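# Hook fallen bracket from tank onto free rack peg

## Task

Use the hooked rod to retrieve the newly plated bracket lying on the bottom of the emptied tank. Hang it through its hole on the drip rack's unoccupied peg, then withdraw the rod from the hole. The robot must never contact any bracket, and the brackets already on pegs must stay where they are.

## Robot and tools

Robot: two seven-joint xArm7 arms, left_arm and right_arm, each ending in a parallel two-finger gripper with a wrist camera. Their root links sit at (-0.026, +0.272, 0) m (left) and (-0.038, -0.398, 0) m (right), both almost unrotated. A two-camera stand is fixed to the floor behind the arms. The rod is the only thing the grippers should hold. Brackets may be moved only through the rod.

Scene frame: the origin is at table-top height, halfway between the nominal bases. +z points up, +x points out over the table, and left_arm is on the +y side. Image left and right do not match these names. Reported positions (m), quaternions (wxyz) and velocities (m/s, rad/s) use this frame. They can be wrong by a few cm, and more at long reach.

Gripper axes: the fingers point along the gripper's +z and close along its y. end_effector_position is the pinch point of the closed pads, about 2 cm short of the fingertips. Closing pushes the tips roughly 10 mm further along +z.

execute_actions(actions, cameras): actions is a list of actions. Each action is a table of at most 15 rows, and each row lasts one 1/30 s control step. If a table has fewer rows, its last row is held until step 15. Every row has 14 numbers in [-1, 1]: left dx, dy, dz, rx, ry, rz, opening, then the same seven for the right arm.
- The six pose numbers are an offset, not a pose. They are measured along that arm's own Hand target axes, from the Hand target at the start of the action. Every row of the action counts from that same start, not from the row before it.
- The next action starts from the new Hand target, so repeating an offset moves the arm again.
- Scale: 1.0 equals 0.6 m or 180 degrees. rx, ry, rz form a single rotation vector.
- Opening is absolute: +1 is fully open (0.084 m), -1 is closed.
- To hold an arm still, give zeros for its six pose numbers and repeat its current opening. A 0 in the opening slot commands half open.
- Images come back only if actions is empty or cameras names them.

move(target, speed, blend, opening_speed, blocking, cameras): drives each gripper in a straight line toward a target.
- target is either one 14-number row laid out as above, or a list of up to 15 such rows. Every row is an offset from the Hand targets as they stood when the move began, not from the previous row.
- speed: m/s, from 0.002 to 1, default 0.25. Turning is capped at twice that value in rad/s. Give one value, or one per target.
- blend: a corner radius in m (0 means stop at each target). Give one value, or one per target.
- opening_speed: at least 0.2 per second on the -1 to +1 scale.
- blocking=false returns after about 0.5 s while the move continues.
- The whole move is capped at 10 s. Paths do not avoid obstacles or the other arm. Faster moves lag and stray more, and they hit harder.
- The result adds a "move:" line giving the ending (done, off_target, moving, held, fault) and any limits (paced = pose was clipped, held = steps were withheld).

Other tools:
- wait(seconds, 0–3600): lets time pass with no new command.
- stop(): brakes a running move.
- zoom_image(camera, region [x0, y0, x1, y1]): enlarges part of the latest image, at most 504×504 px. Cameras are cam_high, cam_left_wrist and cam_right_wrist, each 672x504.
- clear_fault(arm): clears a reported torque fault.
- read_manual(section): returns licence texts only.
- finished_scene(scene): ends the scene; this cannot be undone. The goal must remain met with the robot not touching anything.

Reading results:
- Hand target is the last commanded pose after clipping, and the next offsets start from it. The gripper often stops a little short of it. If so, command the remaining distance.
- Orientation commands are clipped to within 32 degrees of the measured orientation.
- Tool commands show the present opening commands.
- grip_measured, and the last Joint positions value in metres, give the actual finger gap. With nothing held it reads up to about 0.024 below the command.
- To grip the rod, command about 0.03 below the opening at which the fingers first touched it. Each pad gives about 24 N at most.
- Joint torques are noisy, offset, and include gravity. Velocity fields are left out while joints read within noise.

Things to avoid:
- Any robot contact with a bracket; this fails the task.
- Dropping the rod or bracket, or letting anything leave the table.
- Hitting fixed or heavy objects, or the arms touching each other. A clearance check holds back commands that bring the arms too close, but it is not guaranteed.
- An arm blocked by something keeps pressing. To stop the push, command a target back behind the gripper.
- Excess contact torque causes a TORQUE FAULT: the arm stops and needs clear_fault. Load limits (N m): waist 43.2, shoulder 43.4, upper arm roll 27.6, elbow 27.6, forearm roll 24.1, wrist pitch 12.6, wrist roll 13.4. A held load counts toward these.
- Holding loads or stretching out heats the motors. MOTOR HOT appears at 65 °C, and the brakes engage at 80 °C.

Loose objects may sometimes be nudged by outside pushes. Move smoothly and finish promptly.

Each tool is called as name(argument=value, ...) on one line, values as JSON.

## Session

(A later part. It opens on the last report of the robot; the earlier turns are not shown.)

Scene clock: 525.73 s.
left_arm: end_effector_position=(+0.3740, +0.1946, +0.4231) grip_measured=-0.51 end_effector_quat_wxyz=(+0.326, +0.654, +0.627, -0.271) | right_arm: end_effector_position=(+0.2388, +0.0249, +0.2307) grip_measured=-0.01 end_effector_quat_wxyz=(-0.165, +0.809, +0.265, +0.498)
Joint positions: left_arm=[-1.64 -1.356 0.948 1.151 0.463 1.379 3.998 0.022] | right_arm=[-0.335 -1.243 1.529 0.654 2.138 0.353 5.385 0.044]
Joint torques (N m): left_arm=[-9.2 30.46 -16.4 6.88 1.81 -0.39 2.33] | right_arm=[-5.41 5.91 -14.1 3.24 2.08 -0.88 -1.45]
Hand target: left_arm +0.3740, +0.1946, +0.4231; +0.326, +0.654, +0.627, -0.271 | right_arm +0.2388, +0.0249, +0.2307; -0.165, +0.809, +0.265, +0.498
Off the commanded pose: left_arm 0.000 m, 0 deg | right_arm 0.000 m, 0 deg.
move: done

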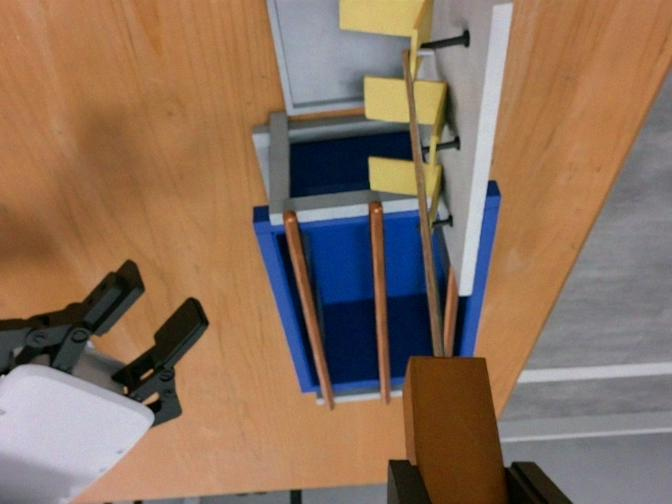

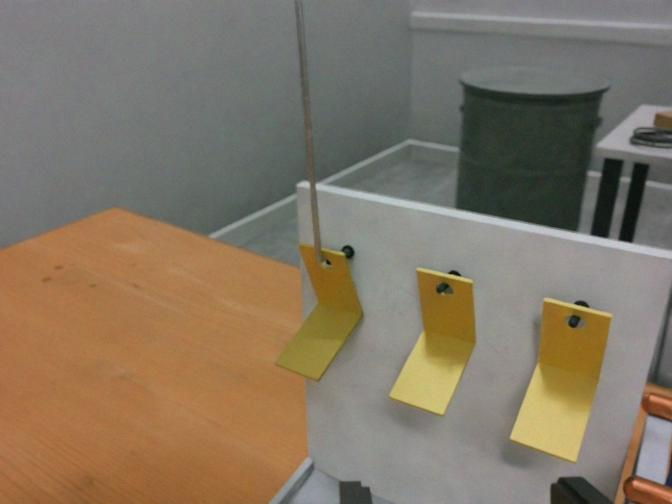

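move(target=[0.0009,0.0083,0.0008,0,0,0,-0.7,0,0,0,0,0,0,0], cameras=["cam_left_wrist","cam_right_wrist"], speed=0.04)

zoom_image(camera="cam_right_wrist", region=[290, 220, 370, 300])

zoom_image(camera="cam_left_wrist", region=[370, 0, 510, 100])

Scene clock: 531.77 s.
left_arm: end_effector_position=(+0.3791, +0.1945, +0.4228) grip_measured=-0.51 end_effector_quat_wxyz=(+0.326, +0.654, +0.627, -0.271) | right_arm: end_effector_position=(+0.2388, +0.0249, +0.2307) grip_measured=-0.01 end_effector_quat_wxyz=(-0.165, +0.809, +0.265, +0.498)
Joint positions: left_arm=[-1.652 -1.35 0.956 1.165 0.466 1.379 4.003 0.022] | right_arm=[-0.335 -1.243 1.529 0.654 2.138 0.353 5.385 0.044]
Joint torques (N m): left_arm=[-8.09 31.15 -16.67 6.82 2.07 -5.53 2.19] | right_arm=[-5.52 5.59 -14.23 3.25 2.06 -0.8 -1.43]
Hand target: left_arm +0.3791, +0.1945, +0.4228; +0.326, +0.654, +0.627, -0.271 | right_arm +0.2388, +0.0249, +0.2307; -0.165, +0.809, +0.265, +0.498
Off the commanded pose: left_arm 0.000 m, 0 deg | right_arm 0.000 m, 0 deg.
move: done

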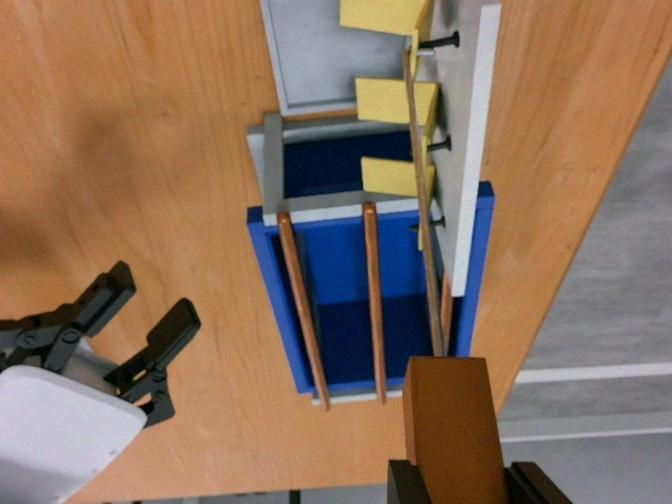

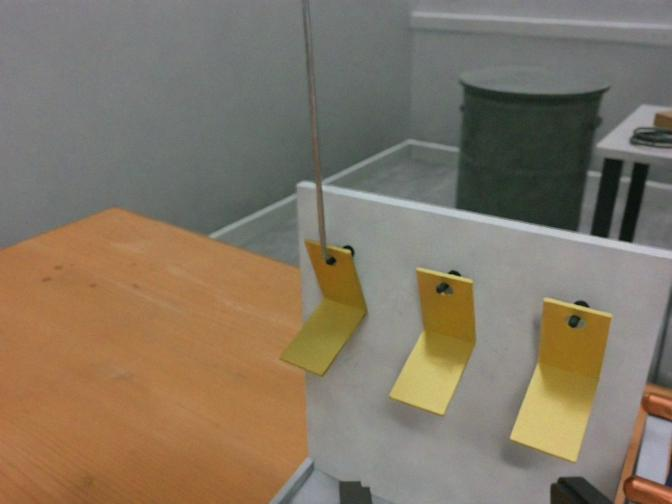

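Scaled by 6.300 from the camera's image (finer frame: 960x720).

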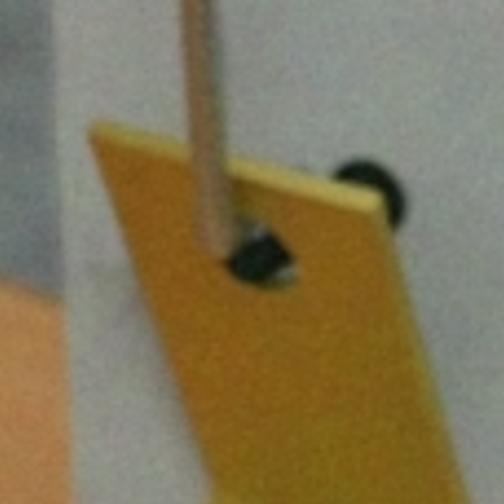

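Scaled by 3.600 from the camera's image (finer frame: 960x720).

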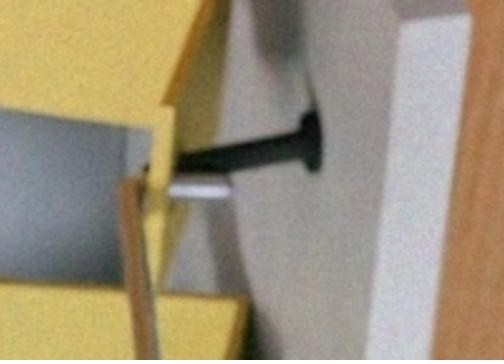

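move(target=[0.0009,0.0083,0.0008,0,0,0,-0.7,0,0,0,0,0,0,0], cameras=["cam_left_wrist","cam_right_wrist"], speed=0.04)

zoom_image(camera="cam_right_wrist", region=[290, 220, 370, 300])

zoom_image(camera="cam_left_wrist", region=[370, 0, 510, 100])

Scene clock: 537.77 s.
left_arm: end_effector_position=(+0.3841, +0.1945, +0.4226) grip_measured=-0.51 end_effector_quat_wxyz=(+0.326, +0.654, +0.627, -0.271) | right_arm: end_effector_position=(+0.2388, +0.0249, +0.2307) grip_measured=-0.01 end_effector_quat_wxyz=(-0.165, +0.809, +0.265, +0.498)
Joint positions: left_arm=[-1.663 -1.345 0.964 1.18 0.469 1.379 4.008 0.022] | right_arm=[-0.335 -1.243 1.529 0.654 2.138 0.353 5.385 0.044]
Joint torques (N m): left_arm=[-8.07 32.2 -10.06 4.99 8.02 -0.71 3.22] | right_arm=[-5.59 6.23 -14.21 3.1 2.09 -0.87 -1.29]
Hand target: left_arm +0.3841, +0.1945, +0.4225; +0.326, +0.654, +0.627, -0.271 | right_arm +0.2388, +0.0249, +0.2307; -0.165, +0.809, +0.265, +0.498
Off the commanded pose: left_arm 0.000 m, 0 deg | right_arm 0.000 m, 0 deg.
move: done

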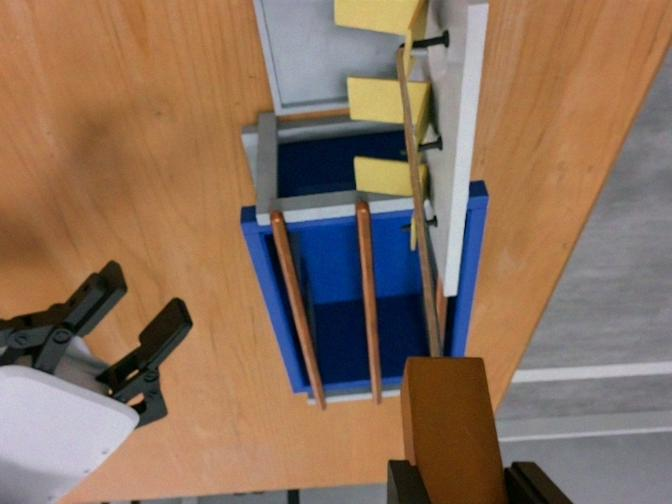

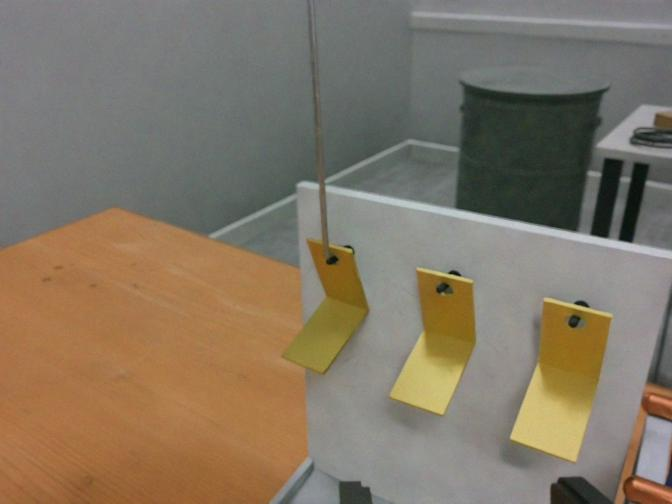

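Scaled by 6.300 from the camera's image (finer frame: 960x720).

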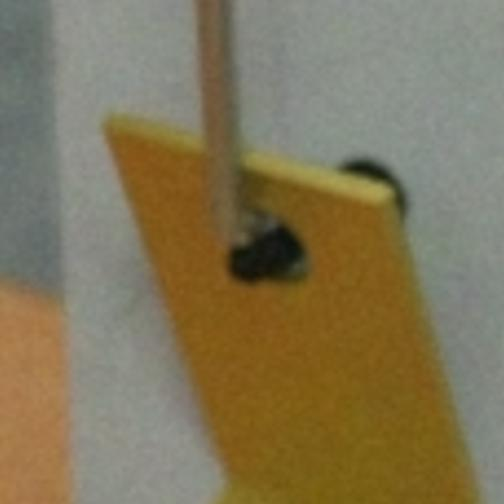

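Scaled by 3.600 from the camera's image (finer frame: 960x720).

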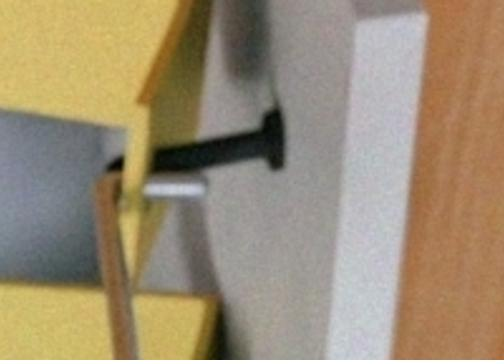

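move(target=[[-0.0003,-0.005,-0.0003,0,0,0,-0.7,0,0,0,0,0,0,0],[0.0057,-0.0053,-0.001,0,0,0,-0.7,0,0,0,0,0,0,0]], cameras=["cam_left_wrist","cam_right_wrist"], speed=0.03)

zoom_image(camera="cam_right_wrist", region=[290, 220, 370, 300])

zoom_image(camera="cam_left_wrist", region=[370, 0, 510, 100])

Scene clock: 551.30 s.
left_arm: end_effector_position=(+0.3811, +0.1971, +0.4201) grip_measured=-0.51 end_effector_quat_wxyz=(+0.326, +0.654, +0.627, -0.271) | right_arm: end_effector_position=(+0.2388, +0.0249, +0.2307) grip_measured=-0.01 end_effector_quat_wxyz=(-0.165, +0.809, +0.265, +0.498)
Joint positions: left_arm=[-1.651 -1.354 0.963 1.168 0.469 1.381 4.01 0.022] | right_arm=[-0.335 -1.243 1.529 0.654 2.138 0.353 5.385 0.044]
Joint torques (N m): left_arm=[9.18 14.07 -6.36 0.4 9.55 1.48 2.93] | right_arm=[-5.38 5.96 -14.19 3.41 1.97 -0.94 -1.1]
Hand target: left_arm +0.3811, +0.1972, +0.4200; +0.326, +0.654, +0.627, -0.271 | right_arm +0.2388, +0.0249, +0.2307; -0.165, +0.809, +0.265, +0.498
Off the commanded pose: left_arm 0.000 m, 0 deg | right_arm 0.000 m, 0 deg.
move: done

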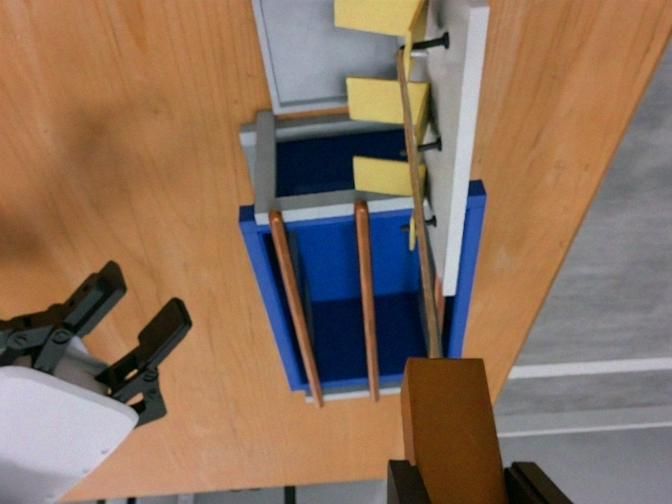

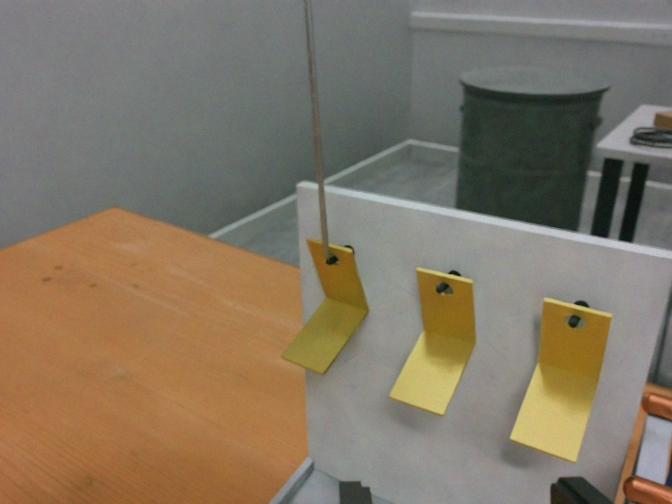

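Scaled by 6.300 from the camera's image (finer frame: 960x720).

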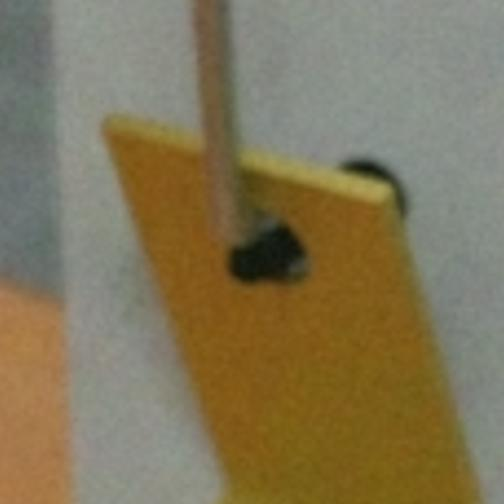

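Scaled by 3.600 from the camera's image (finer frame: 960x720).

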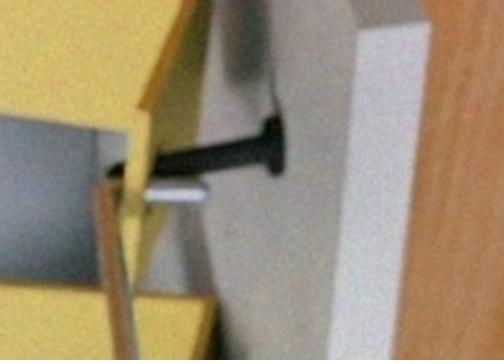

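move(target=[-0.0003,-0.005,-0.0003,0,0,0,-0.7,0,0,0,0,0,0,0], cameras=["cam_left_wrist","cam_right_wrist"], speed=0.03)

zoom_image(camera="cam_right_wrist", region=[290, 220, 370, 300])

zoom_image(camera="cam_left_wrist", region=[370, 0, 510, 100])

Scene clock: 564.77 s.
left_arm: end_effector_position=(+0.3781, +0.1972, +0.4199) grip_measured=-0.51 end_effector_quat_wxyz=(+0.326, +0.654, +0.627, -0.271) | right_arm: end_effector_position=(+0.2388, +0.0249, +0.2307) grip_measured=-0.01 end_effector_quat_wxyz=(-0.165, +0.809, +0.265, +0.498)
Joint positions: left_arm=[-1.644 -1.358 0.958 1.158 0.468 1.381 4.007 0.022] | right_arm=[-0.335 -1.243 1.529 0.654 2.138 0.353 5.385 0.044]
Joint torques (N m): left_arm=[8.84 13.33 -15.49 0.67 -1.26 -0.96 -1.92] | right_arm=[-5.27 5.93 -14.42 3.25 2.09 -0.92 -1.13]
Hand target: left_arm +0.3781, +0.1972, +0.4200; +0.326, +0.654, +0.627, -0.271 | right_arm +0.2388, +0.0249, +0.2307; -0.165, +0.809, +0.265, +0.498
Off the commanded pose: left_arm 0.000 m, 0 deg | right_arm 0.000 m, 0 deg.
move: done

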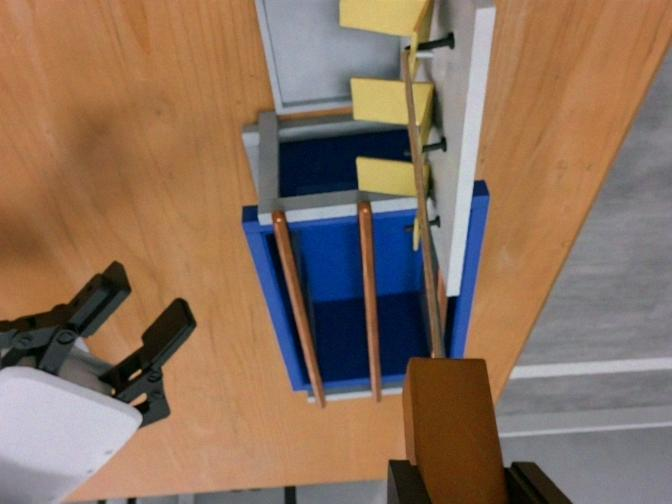

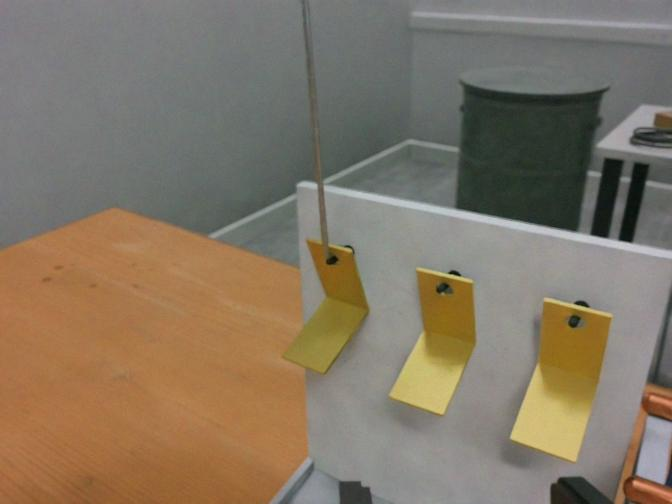

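Scaled by 6.300 from the camera's image (finer frame: 960x720).

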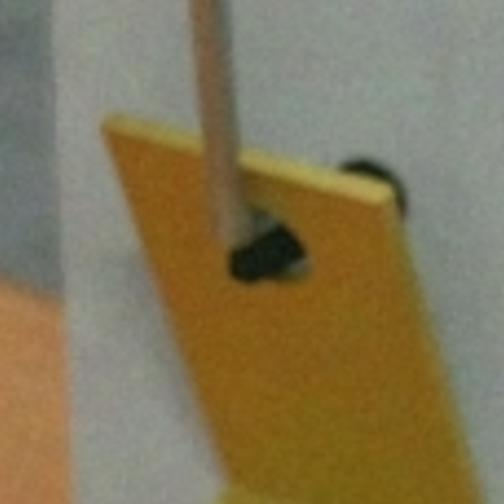

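Scaled by 3.600 from the camera's image (finer frame: 960x720).

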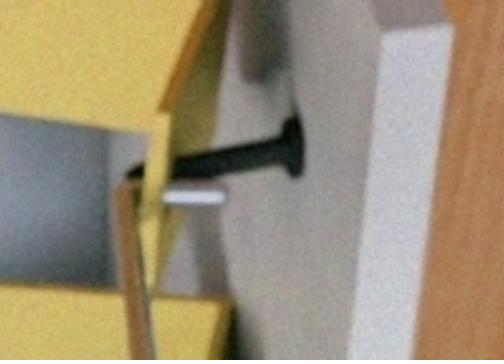

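move(target=[[-0.001,0.0002,-0.0016,0,0,0,-0.7,0,0,0,0,0,0,0],[0.0022,0.0002,-0.0054,0,0,0,-0.7,0,0,0,0,0,0,0]], cameras=["cam_left_wrist","cam_right_wrist"], speed=0.03)

zoom_image(camera="cam_right_wrist", region=[290, 220, 370, 300])

zoom_image(camera="cam_left_wrist", region=[370, 0, 510, 100])

Scene clock: 575.80 s.
left_arm: end_effector_position=(+0.3781, +0.2005, +0.4211) grip_measured=-0.51 end_effector_quat_wxyz=(+0.326, +0.654, +0.627, -0.271) | right_arm: end_effector_position=(+0.2388, +0.0249, +0.2307) grip_measured=-0.01 end_effector_quat_wxyz=(-0.165, +0.809, +0.265, +0.498)
Joint positions: left_arm=[-1.642 -1.358 0.956 1.166 0.466 1.39 4.011 0.022] | right_arm=[-0.335 -1.243 1.529 0.654 2.138 0.353 5.385 0.044]
Joint torques (N m): left_arm=[8.24 13.46 -17.81 4.6 -1.8 1.65 2] | right_arm=[-5.52 6.16 -14.39 3.22 1.76 -0.95 -1.01]
Hand target: left_arm +0.3781, +0.2005, +0.4211; +0.326, +0.654, +0.627, -0.271 | right_arm +0.2388, +0.0249, +0.2307; -0.165, +0.809, +0.265, +0.498
Off the commanded pose: left_arm 0.000 m, 0 deg | right_arm 0.000 m, 0 deg.
move: done

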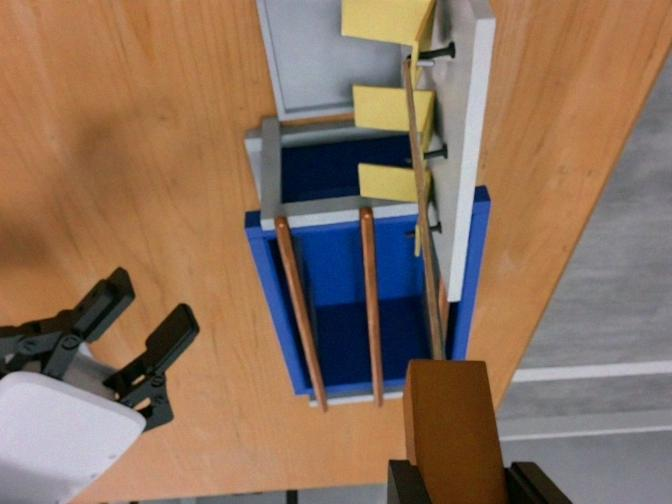

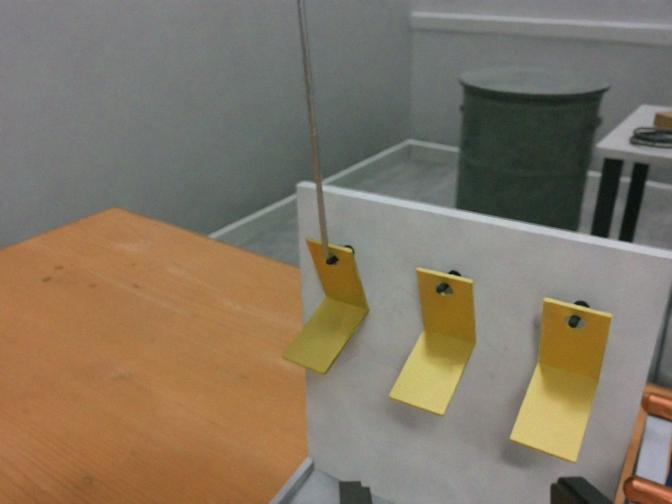

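Scaled by 6.300 from the camera's image (finer frame: 960x720).

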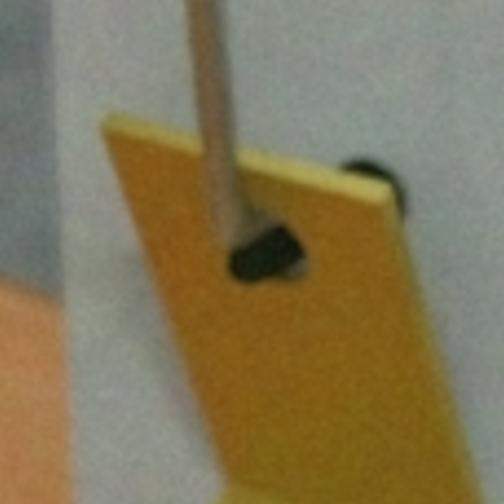

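Scaled by 3.600 from the camera's image (finer frame: 960x720).

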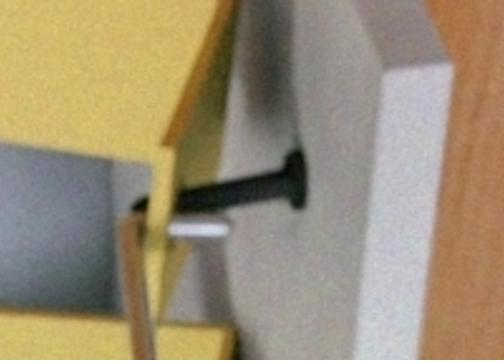

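move(target=[-0.0087,0.001,0.0036,0,0,0,-0.7,0,0,0,0,0,0,0], cameras=["cam_left_wrist","cam_right_wrist"], speed=0.03)

zoom_image(camera="cam_right_wrist", region=[290, 220, 370, 300])

zoom_image(camera="cam_left_wrist", region=[370, 0, 510, 100])

Scene clock: 594.00 s.
left_arm: end_effector_position=(+0.3785, +0.1956, +0.4237) grip_measured=-0.51 end_effector_quat_wxyz=(+0.326, +0.654, +0.627, -0.271) | right_arm: end_effector_position=(+0.2388, +0.0249, +0.2307) grip_measured=-0.01 end_effector_quat_wxyz=(-0.165, +0.809, +0.265, +0.498)
Joint positions: left_arm=[-1.65 -1.35 0.954 1.167 0.464 1.383 4.003 0.022] | right_arm=[-0.335 -1.243 1.529 0.654 2.138 0.353 5.385 0.044]
Joint torques (N m): left_arm=[-9.03 30.69 -22.71 7.1 -1.62 -5.26 -1.82] | right_arm=[-5.58 6.29 -14.3 3.17 1.89 -0.96 -0.86]
Hand target: left_arm +0.3785, +0.1955, +0.4237; +0.326, +0.654, +0.627, -0.271 | right_arm +0.2388, +0.0249, +0.2307; -0.165, +0.809, +0.265, +0.498
Off the commanded pose: left_arm 0.000 m, 0 deg | right_arm 0.000 m, 0 deg.
move: done

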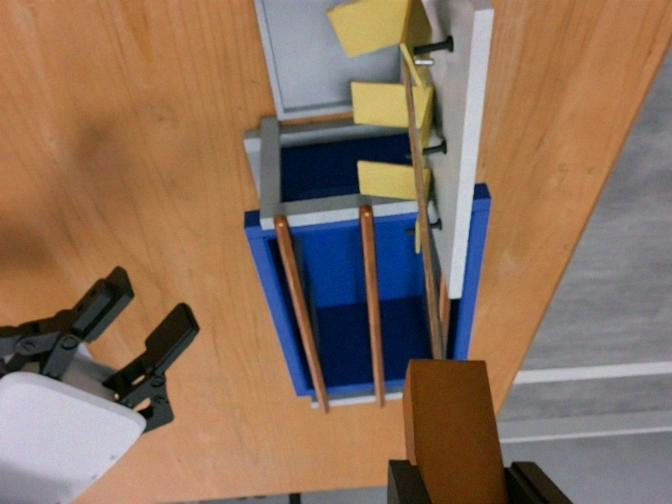

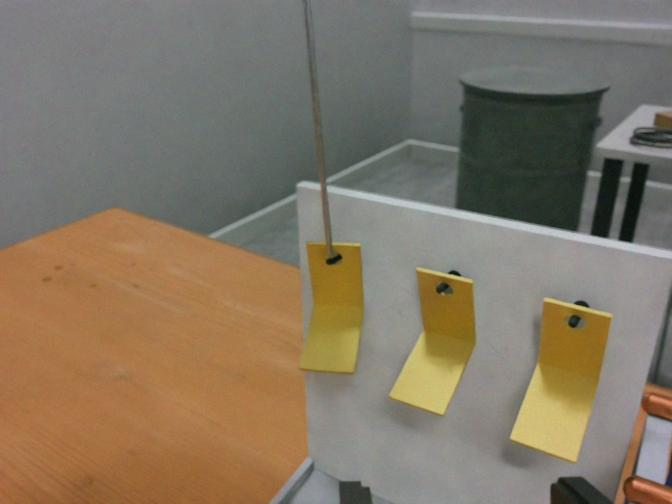

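Scaled by 6.300 from the camera's image (finer frame: 960x720).

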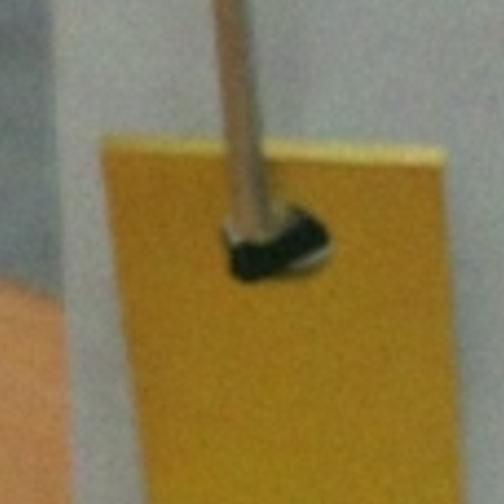

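Scaled by 3.600 from the camera's image (finer frame: 960x720).

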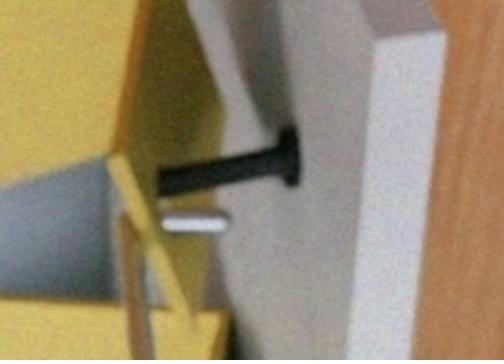

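move(target=[0.0045,-0.0006,0.005,0,0,0,-0.7,0,0,0,0,0,0,0], cameras=["cam_left_wrist","cam_right_wrist"], speed=0.03)

zoom_image(camera="cam_right_wrist", region=[290, 220, 370, 300])

zoom_image(camera="cam_left_wrist", region=[370, 0, 510, 100])

Scene clock: 606.03 s.
left_arm: end_effector_position=(+0.3785, +0.1949, +0.4197) grip_measured=-0.51 end_effector_quat_wxyz=(+0.326, +0.654, +0.627, -0.271) | right_arm: end_effector_position=(+0.2388, +0.0249, +0.2307) grip_measured=-0.01 end_effector_quat_wxyz=(-0.165, +0.809, +0.265, +0.498)
Joint positions: left_arm=[-1.647 -1.356 0.959 1.156 0.469 1.376 4.005 0.022] | right_arm=[-0.335 -1.243 1.529 0.654 2.138 0.353 5.385 0.044]
Joint torques (N m): left_arm=[8.49 12.04 -16.51 2.98 2.12 -5.47 2] | right_arm=[-5.24 6.23 -14.37 3.34 1.72 -0.93 -0.87]
Hand target: left_arm +0.3785, +0.1950, +0.4197; +0.326, +0.654, +0.627, -0.271 | right_arm +0.2388, +0.0249, +0.2307; -0.165, +0.809, +0.265, +0.498
Off the commanded pose: left_arm 0.000 m, 0 deg | right_arm 0.000 m, 0 deg.
move: done

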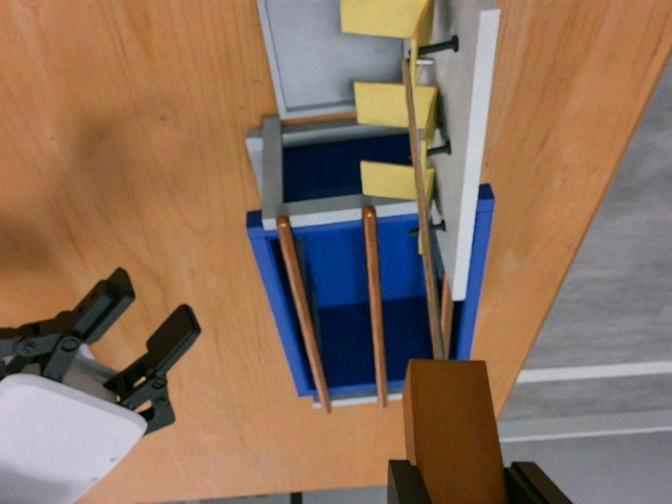

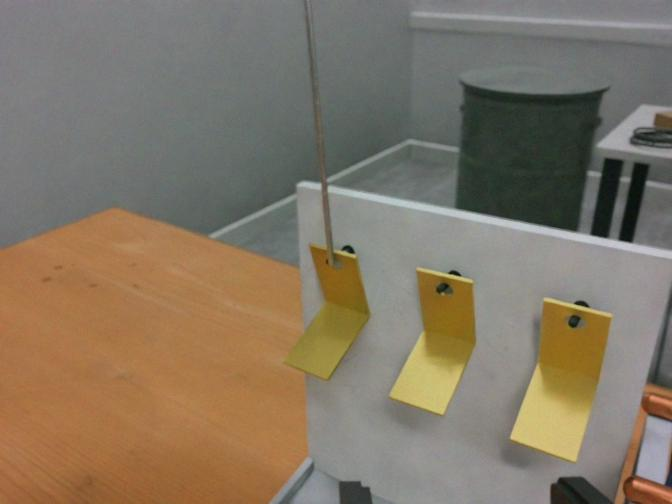

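Scaled by 6.300 from the camera's image (finer frame: 960x720).

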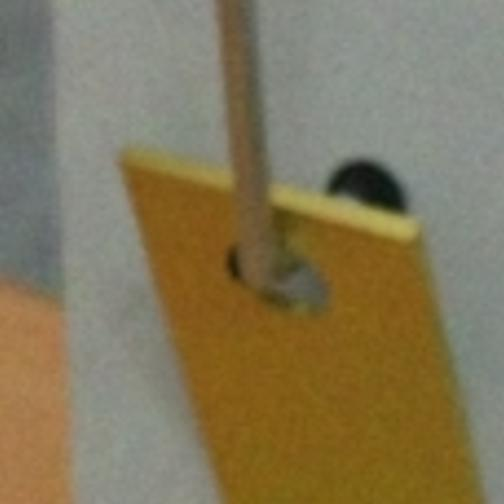

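Scaled by 3.600 from the camera's image (finer frame: 960x720).

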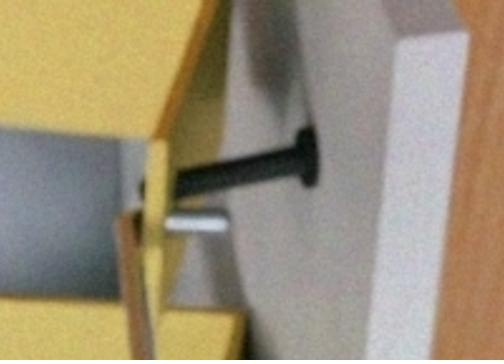

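move(target=[0.0018,0.0132,0.0015,0,0,0,-0.7,0,0,0,0,0,0,0], cameras=["cam_left_wrist","cam_right_wrist"], speed=0.03)

zoom_image(camera="cam_right_wrist", region=[290, 220, 370, 300])

zoom_image(camera="cam_left_wrist", region=[370, 0, 510, 100])

Scene clock: 611.17 s.
left_arm: end_effector_position=(+0.3865, +0.1950, +0.4190) grip_measured=-0.51 end_effector_quat_wxyz=(+0.326, +0.654, +0.627, -0.271) | right_arm: end_effector_position=(+0.2388, +0.0249, +0.2307) grip_measured=-0.01 end_effector_quat_wxyz=(-0.165, +0.809, +0.265, +0.498)
Joint positions: left_arm=[-1.665 -1.348 0.973 1.179 0.474 1.375 4.013 0.022] | right_arm=[-0.335 -1.243 1.529 0.654 2.138 0.353 5.385 0.044]
Joint torques (N m): left_arm=[-9.31 31.01 -16.32 6.69 2.11 -3.4 2.43] | right_arm=[-5.71 6.54 -14.29 3.3 1.69 -0.97 -0.81]
Hand target: left_arm +0.3865, +0.1950, +0.4190; +0.326, +0.654, +0.627, -0.271 | right_arm +0.2388, +0.0249, +0.2307; -0.165, +0.809, +0.265, +0.498
Off the commanded pose: left_arm 0.000 m, 0 deg | right_arm 0.000 m, 0 deg.
move: done

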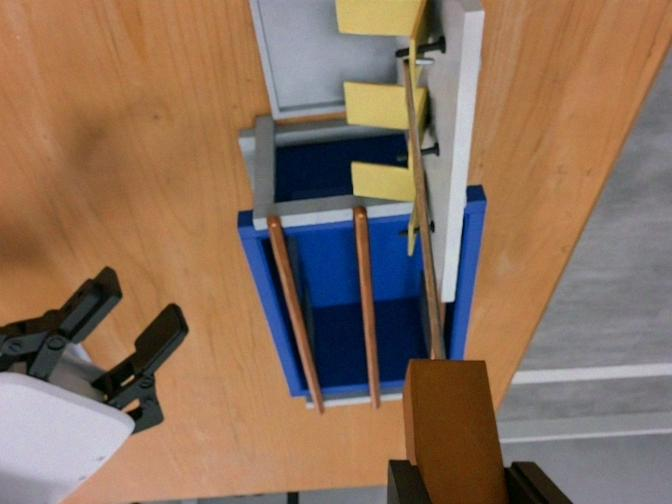

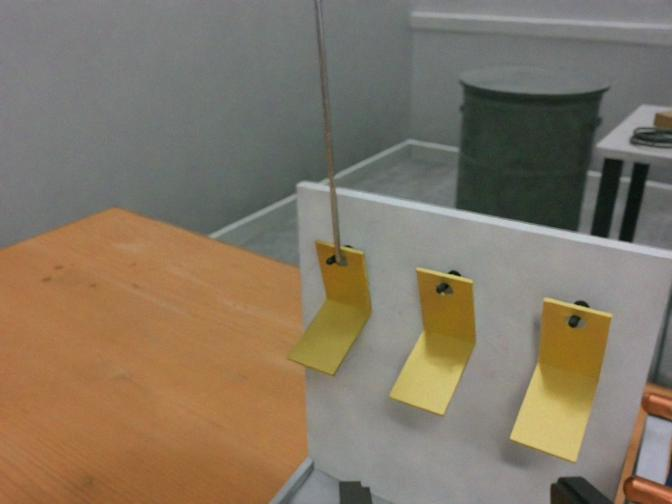

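Scaled by 6.300 from the camera's image (finer frame: 960x720).

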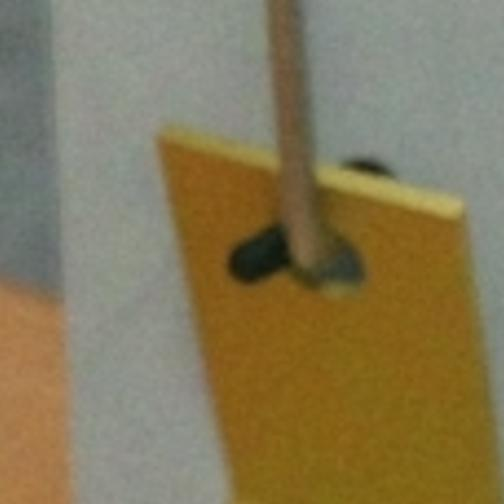

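Scaled by 3.600 from the camera's image (finer frame: 960x720).

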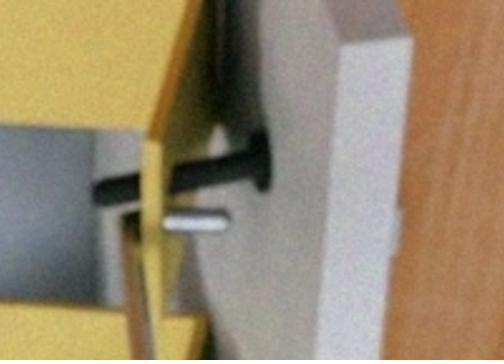

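move(target=[[0.0014,0.0048,0.0011,0,0,0,-0.7,0,0,0,0,0,0,0],[0.0005,-0.015,0,0,0,0,-0.7,0,0,0,0,0,0,0]], cameras=["cam_left_wrist","cam_right_wrist"], speed=0.03)

zoom_image(camera="cam_right_wrist", region=[290, 220, 370, 300])

zoom_image(camera="cam_left_wrist", region=[370, 0, 510, 100])

Scene clock: 617.27 s.
left_arm: end_effector_position=(+0.3776, +0.1952, +0.4180) grip_measured=-0.51 end_effector_quat_wxyz=(+0.326, +0.654, +0.627, -0.271) | right_arm: end_effector_position=(+0.2388, +0.0249, +0.2307) grip_measured=-0.01 end_effector_quat_wxyz=(-0.165, +0.809, +0.265, +0.498)
Joint positions: left_arm=[-1.642 -1.36 0.96 1.149 0.47 1.374 4.005 0.022] | right_arm=[-0.335 -1.243 1.529 0.654 2.138 0.353 5.385 0.044]
Joint torques (N m): left_arm=[9.01 12.2 -22.12 3.38 -4.98 -4.88 -1.95] | right_arm=[-5.37 6.45 -14.51 3.19 1.78 -1 -0.76]
Hand target: left_arm +0.3776, +0.1952, +0.4180; +0.326, +0.654, +0.627, -0.271 | right_arm +0.2388, +0.0249, +0.2307; -0.165, +0.809, +0.265, +0.498
Off the commanded pose: left_arm 0.000 m, 0 deg | right_arm 0.000 m, 0 deg.
move: done

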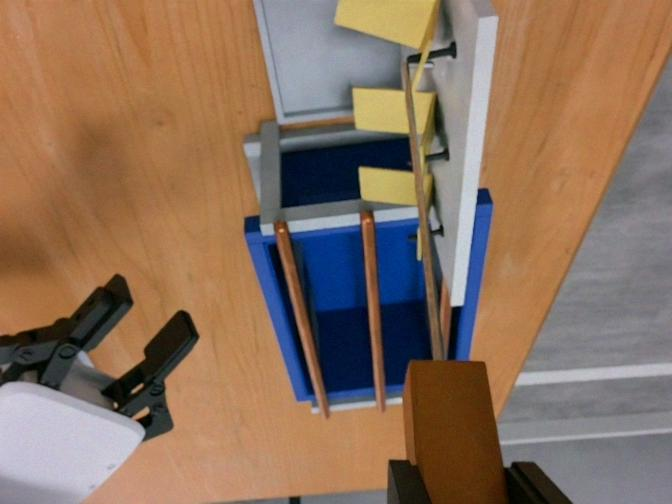

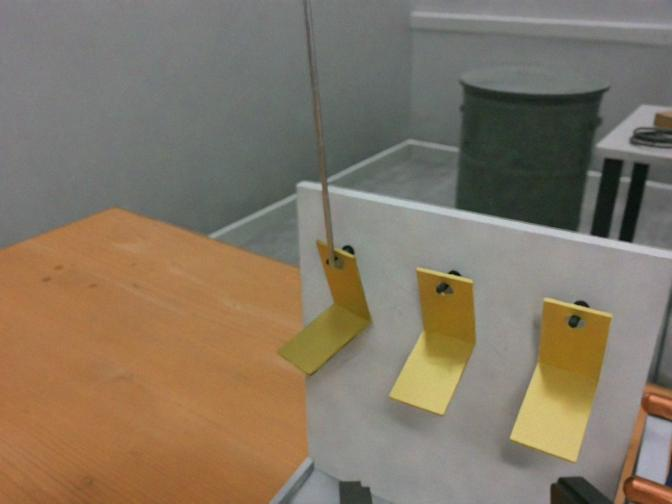

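Scaled by 6.300 from the camera's image (finer frame: 960x720).

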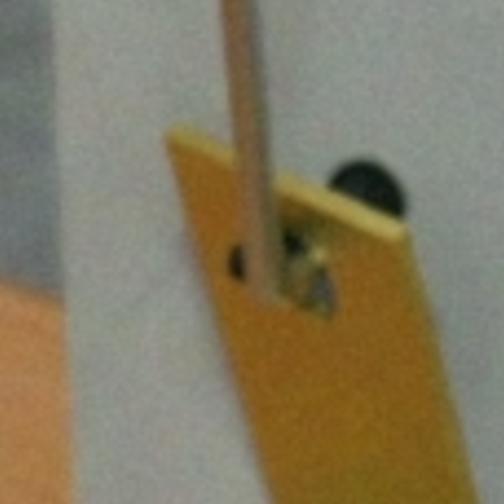

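Scaled by 3.600 from the camera's image (finer frame: 960x720).

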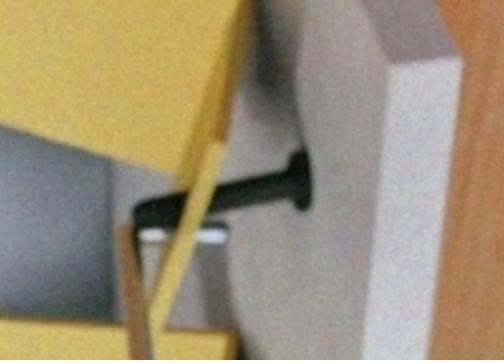

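move(target=[-0.0006,-0.009,0.0,0,0,0,-0.7,0,0,0,0,0,0,0], cameras=["cam_left_wrist","cam_right_wrist"], speed=0.03)

zoom_image(camera="cam_right_wrist", region=[290, 220, 370, 300])

zoom_image(camera="cam_left_wrist", region=[370, 0, 510, 100])

Scene clock: 621.13 s.
left_arm: end_effector_position=(+0.3722, +0.1949, +0.4178) grip_measured=-0.51 end_effector_quat_wxyz=(+0.326, +0.654, +0.627, -0.271) | right_arm: end_effector_position=(+0.2388, +0.0249, +0.2307) grip_measured=-0.01 end_effector_quat_wxyz=(-0.165, +0.809, +0.265, +0.498)
Joint positions: left_arm=[-1.63 -1.367 0.951 1.132 0.467 1.373 3.999 0.022] | right_arm=[-0.335 -1.243 1.529 0.654 2.138 0.353 5.385 0.044]
Joint torques (N m): left_arm=[8.93 12.18 -22.04 3.1 -4.85 -4.99 -2.2] | right_arm=[-5.36 6.53 -14.49 3.16 1.57 -1.07 -0.64]
Hand target: left_arm +0.3722, +0.1949, +0.4178; +0.326, +0.654, +0.627, -0.271 | right_arm +0.2388, +0.0249, +0.2307; -0.165, +0.809, +0.265, +0.498
Off the commanded pose: left_arm 0.000 m, 0 deg | right_arm 0.000 m, 0 deg.
move: done

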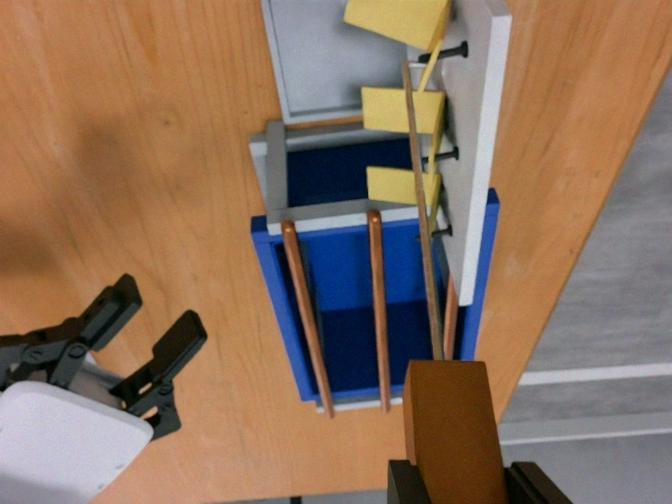

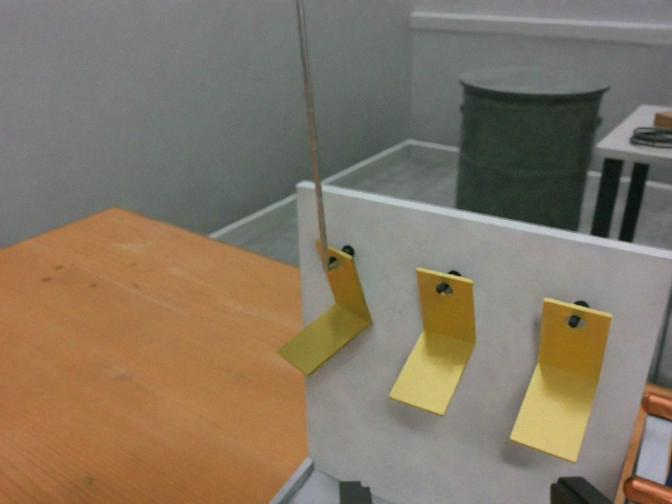

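Scaled by 6.300 from the camera's image (finer frame: 960x720).

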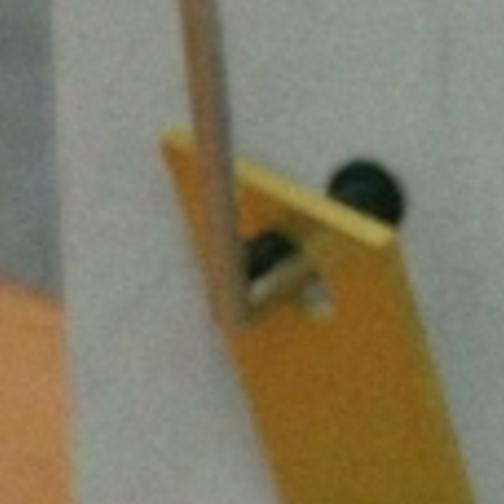

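Scaled by 3.600 from the camera's image (finer frame: 960x720).

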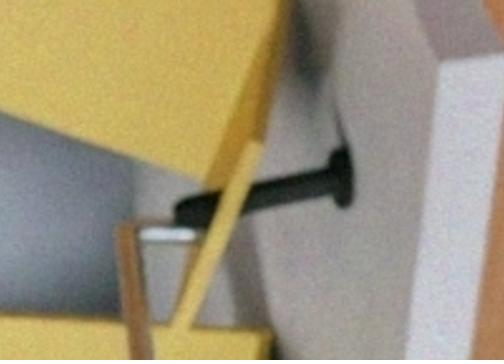

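move(target=[[-0.0019,-0.0332,0.0,0,0,0,-0.7,0,0,0,0,0,0,0],[-0.011,-0.13,-0.004,0,0,0,-0.7,0,0,0,0,0,0,0]], cameras=["all"], speed=[0.04,0.15])

zoom_image(camera="cam_right_wrist", region=[270, 220, 390, 380])

Scene clock: 626.03 s.
left_arm: end_effector_position=(+0.2939, +0.1926, +0.4176) grip_measured=-0.51 end_effector_quat_wxyz=(+0.326, +0.654, +0.627, -0.271) | right_arm: end_effector_position=(+0.2388, +0.0249, +0.2307) grip_measured=-0.01 end_effector_quat_wxyz=(-0.165, +0.809, +0.265, +0.498)
Joint positions: left_arm=[-1.465 -1.474 0.822 0.914 0.412 1.385 3.916 0.022] | right_arm=[-0.335 -1.243 1.529 0.654 2.138 0.353 5.385 0.044]
Joint torques (N m): left_arm=[9.03 8.81 -19.44 4.1 -5.01 -0.64 -2] | right_arm=[-5.27 6.51 -14.59 3.35 1.49 -0.97 -0.58]
Hand target: left_arm +0.2939, +0.1926, +0.4176; +0.326, +0.654, +0.627, -0.271 | right_arm +0.2388, +0.0249, +0.2307; -0.165, +0.809, +0.265, +0.498
Off the commanded pose: left_arm 0.000 m, 0 deg | right_arm 0.000 m, 0 deg.
move: done

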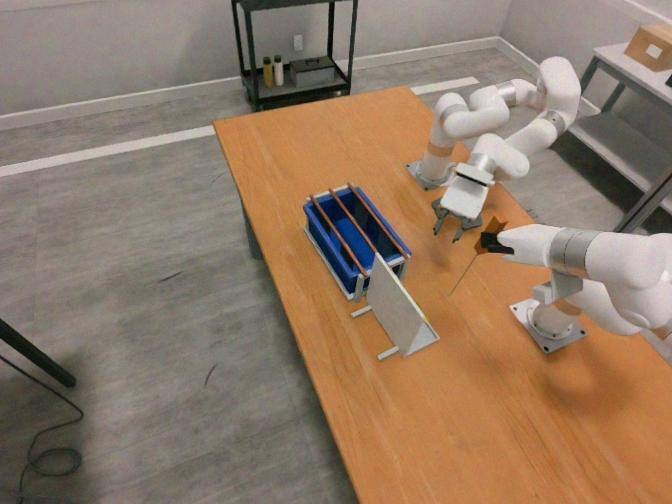

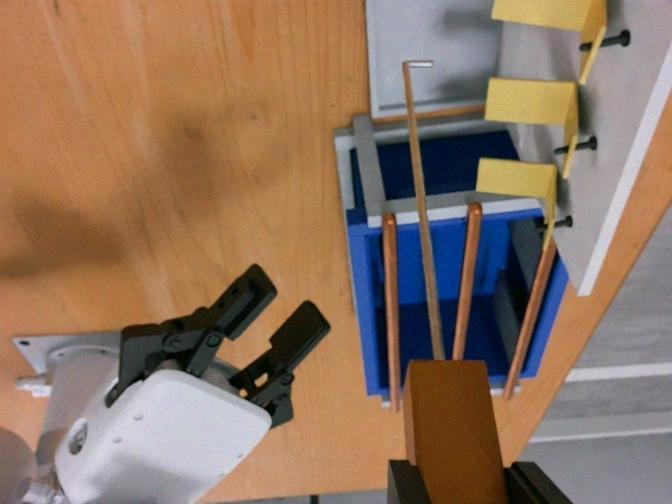

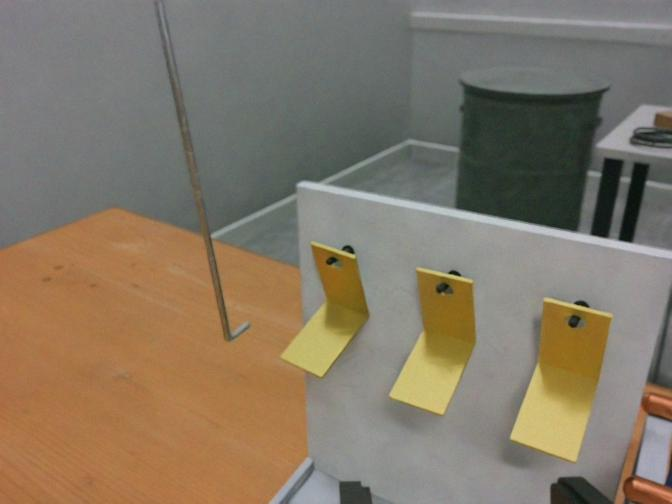

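Scaled by 3.150 from the camera's image (finer frame: 960x720).

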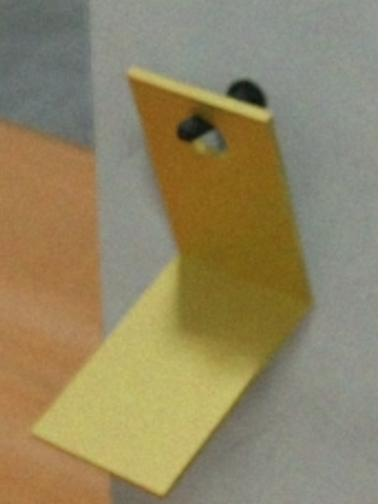

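finished_scene(scene=1)

The scene is finished: the task was done.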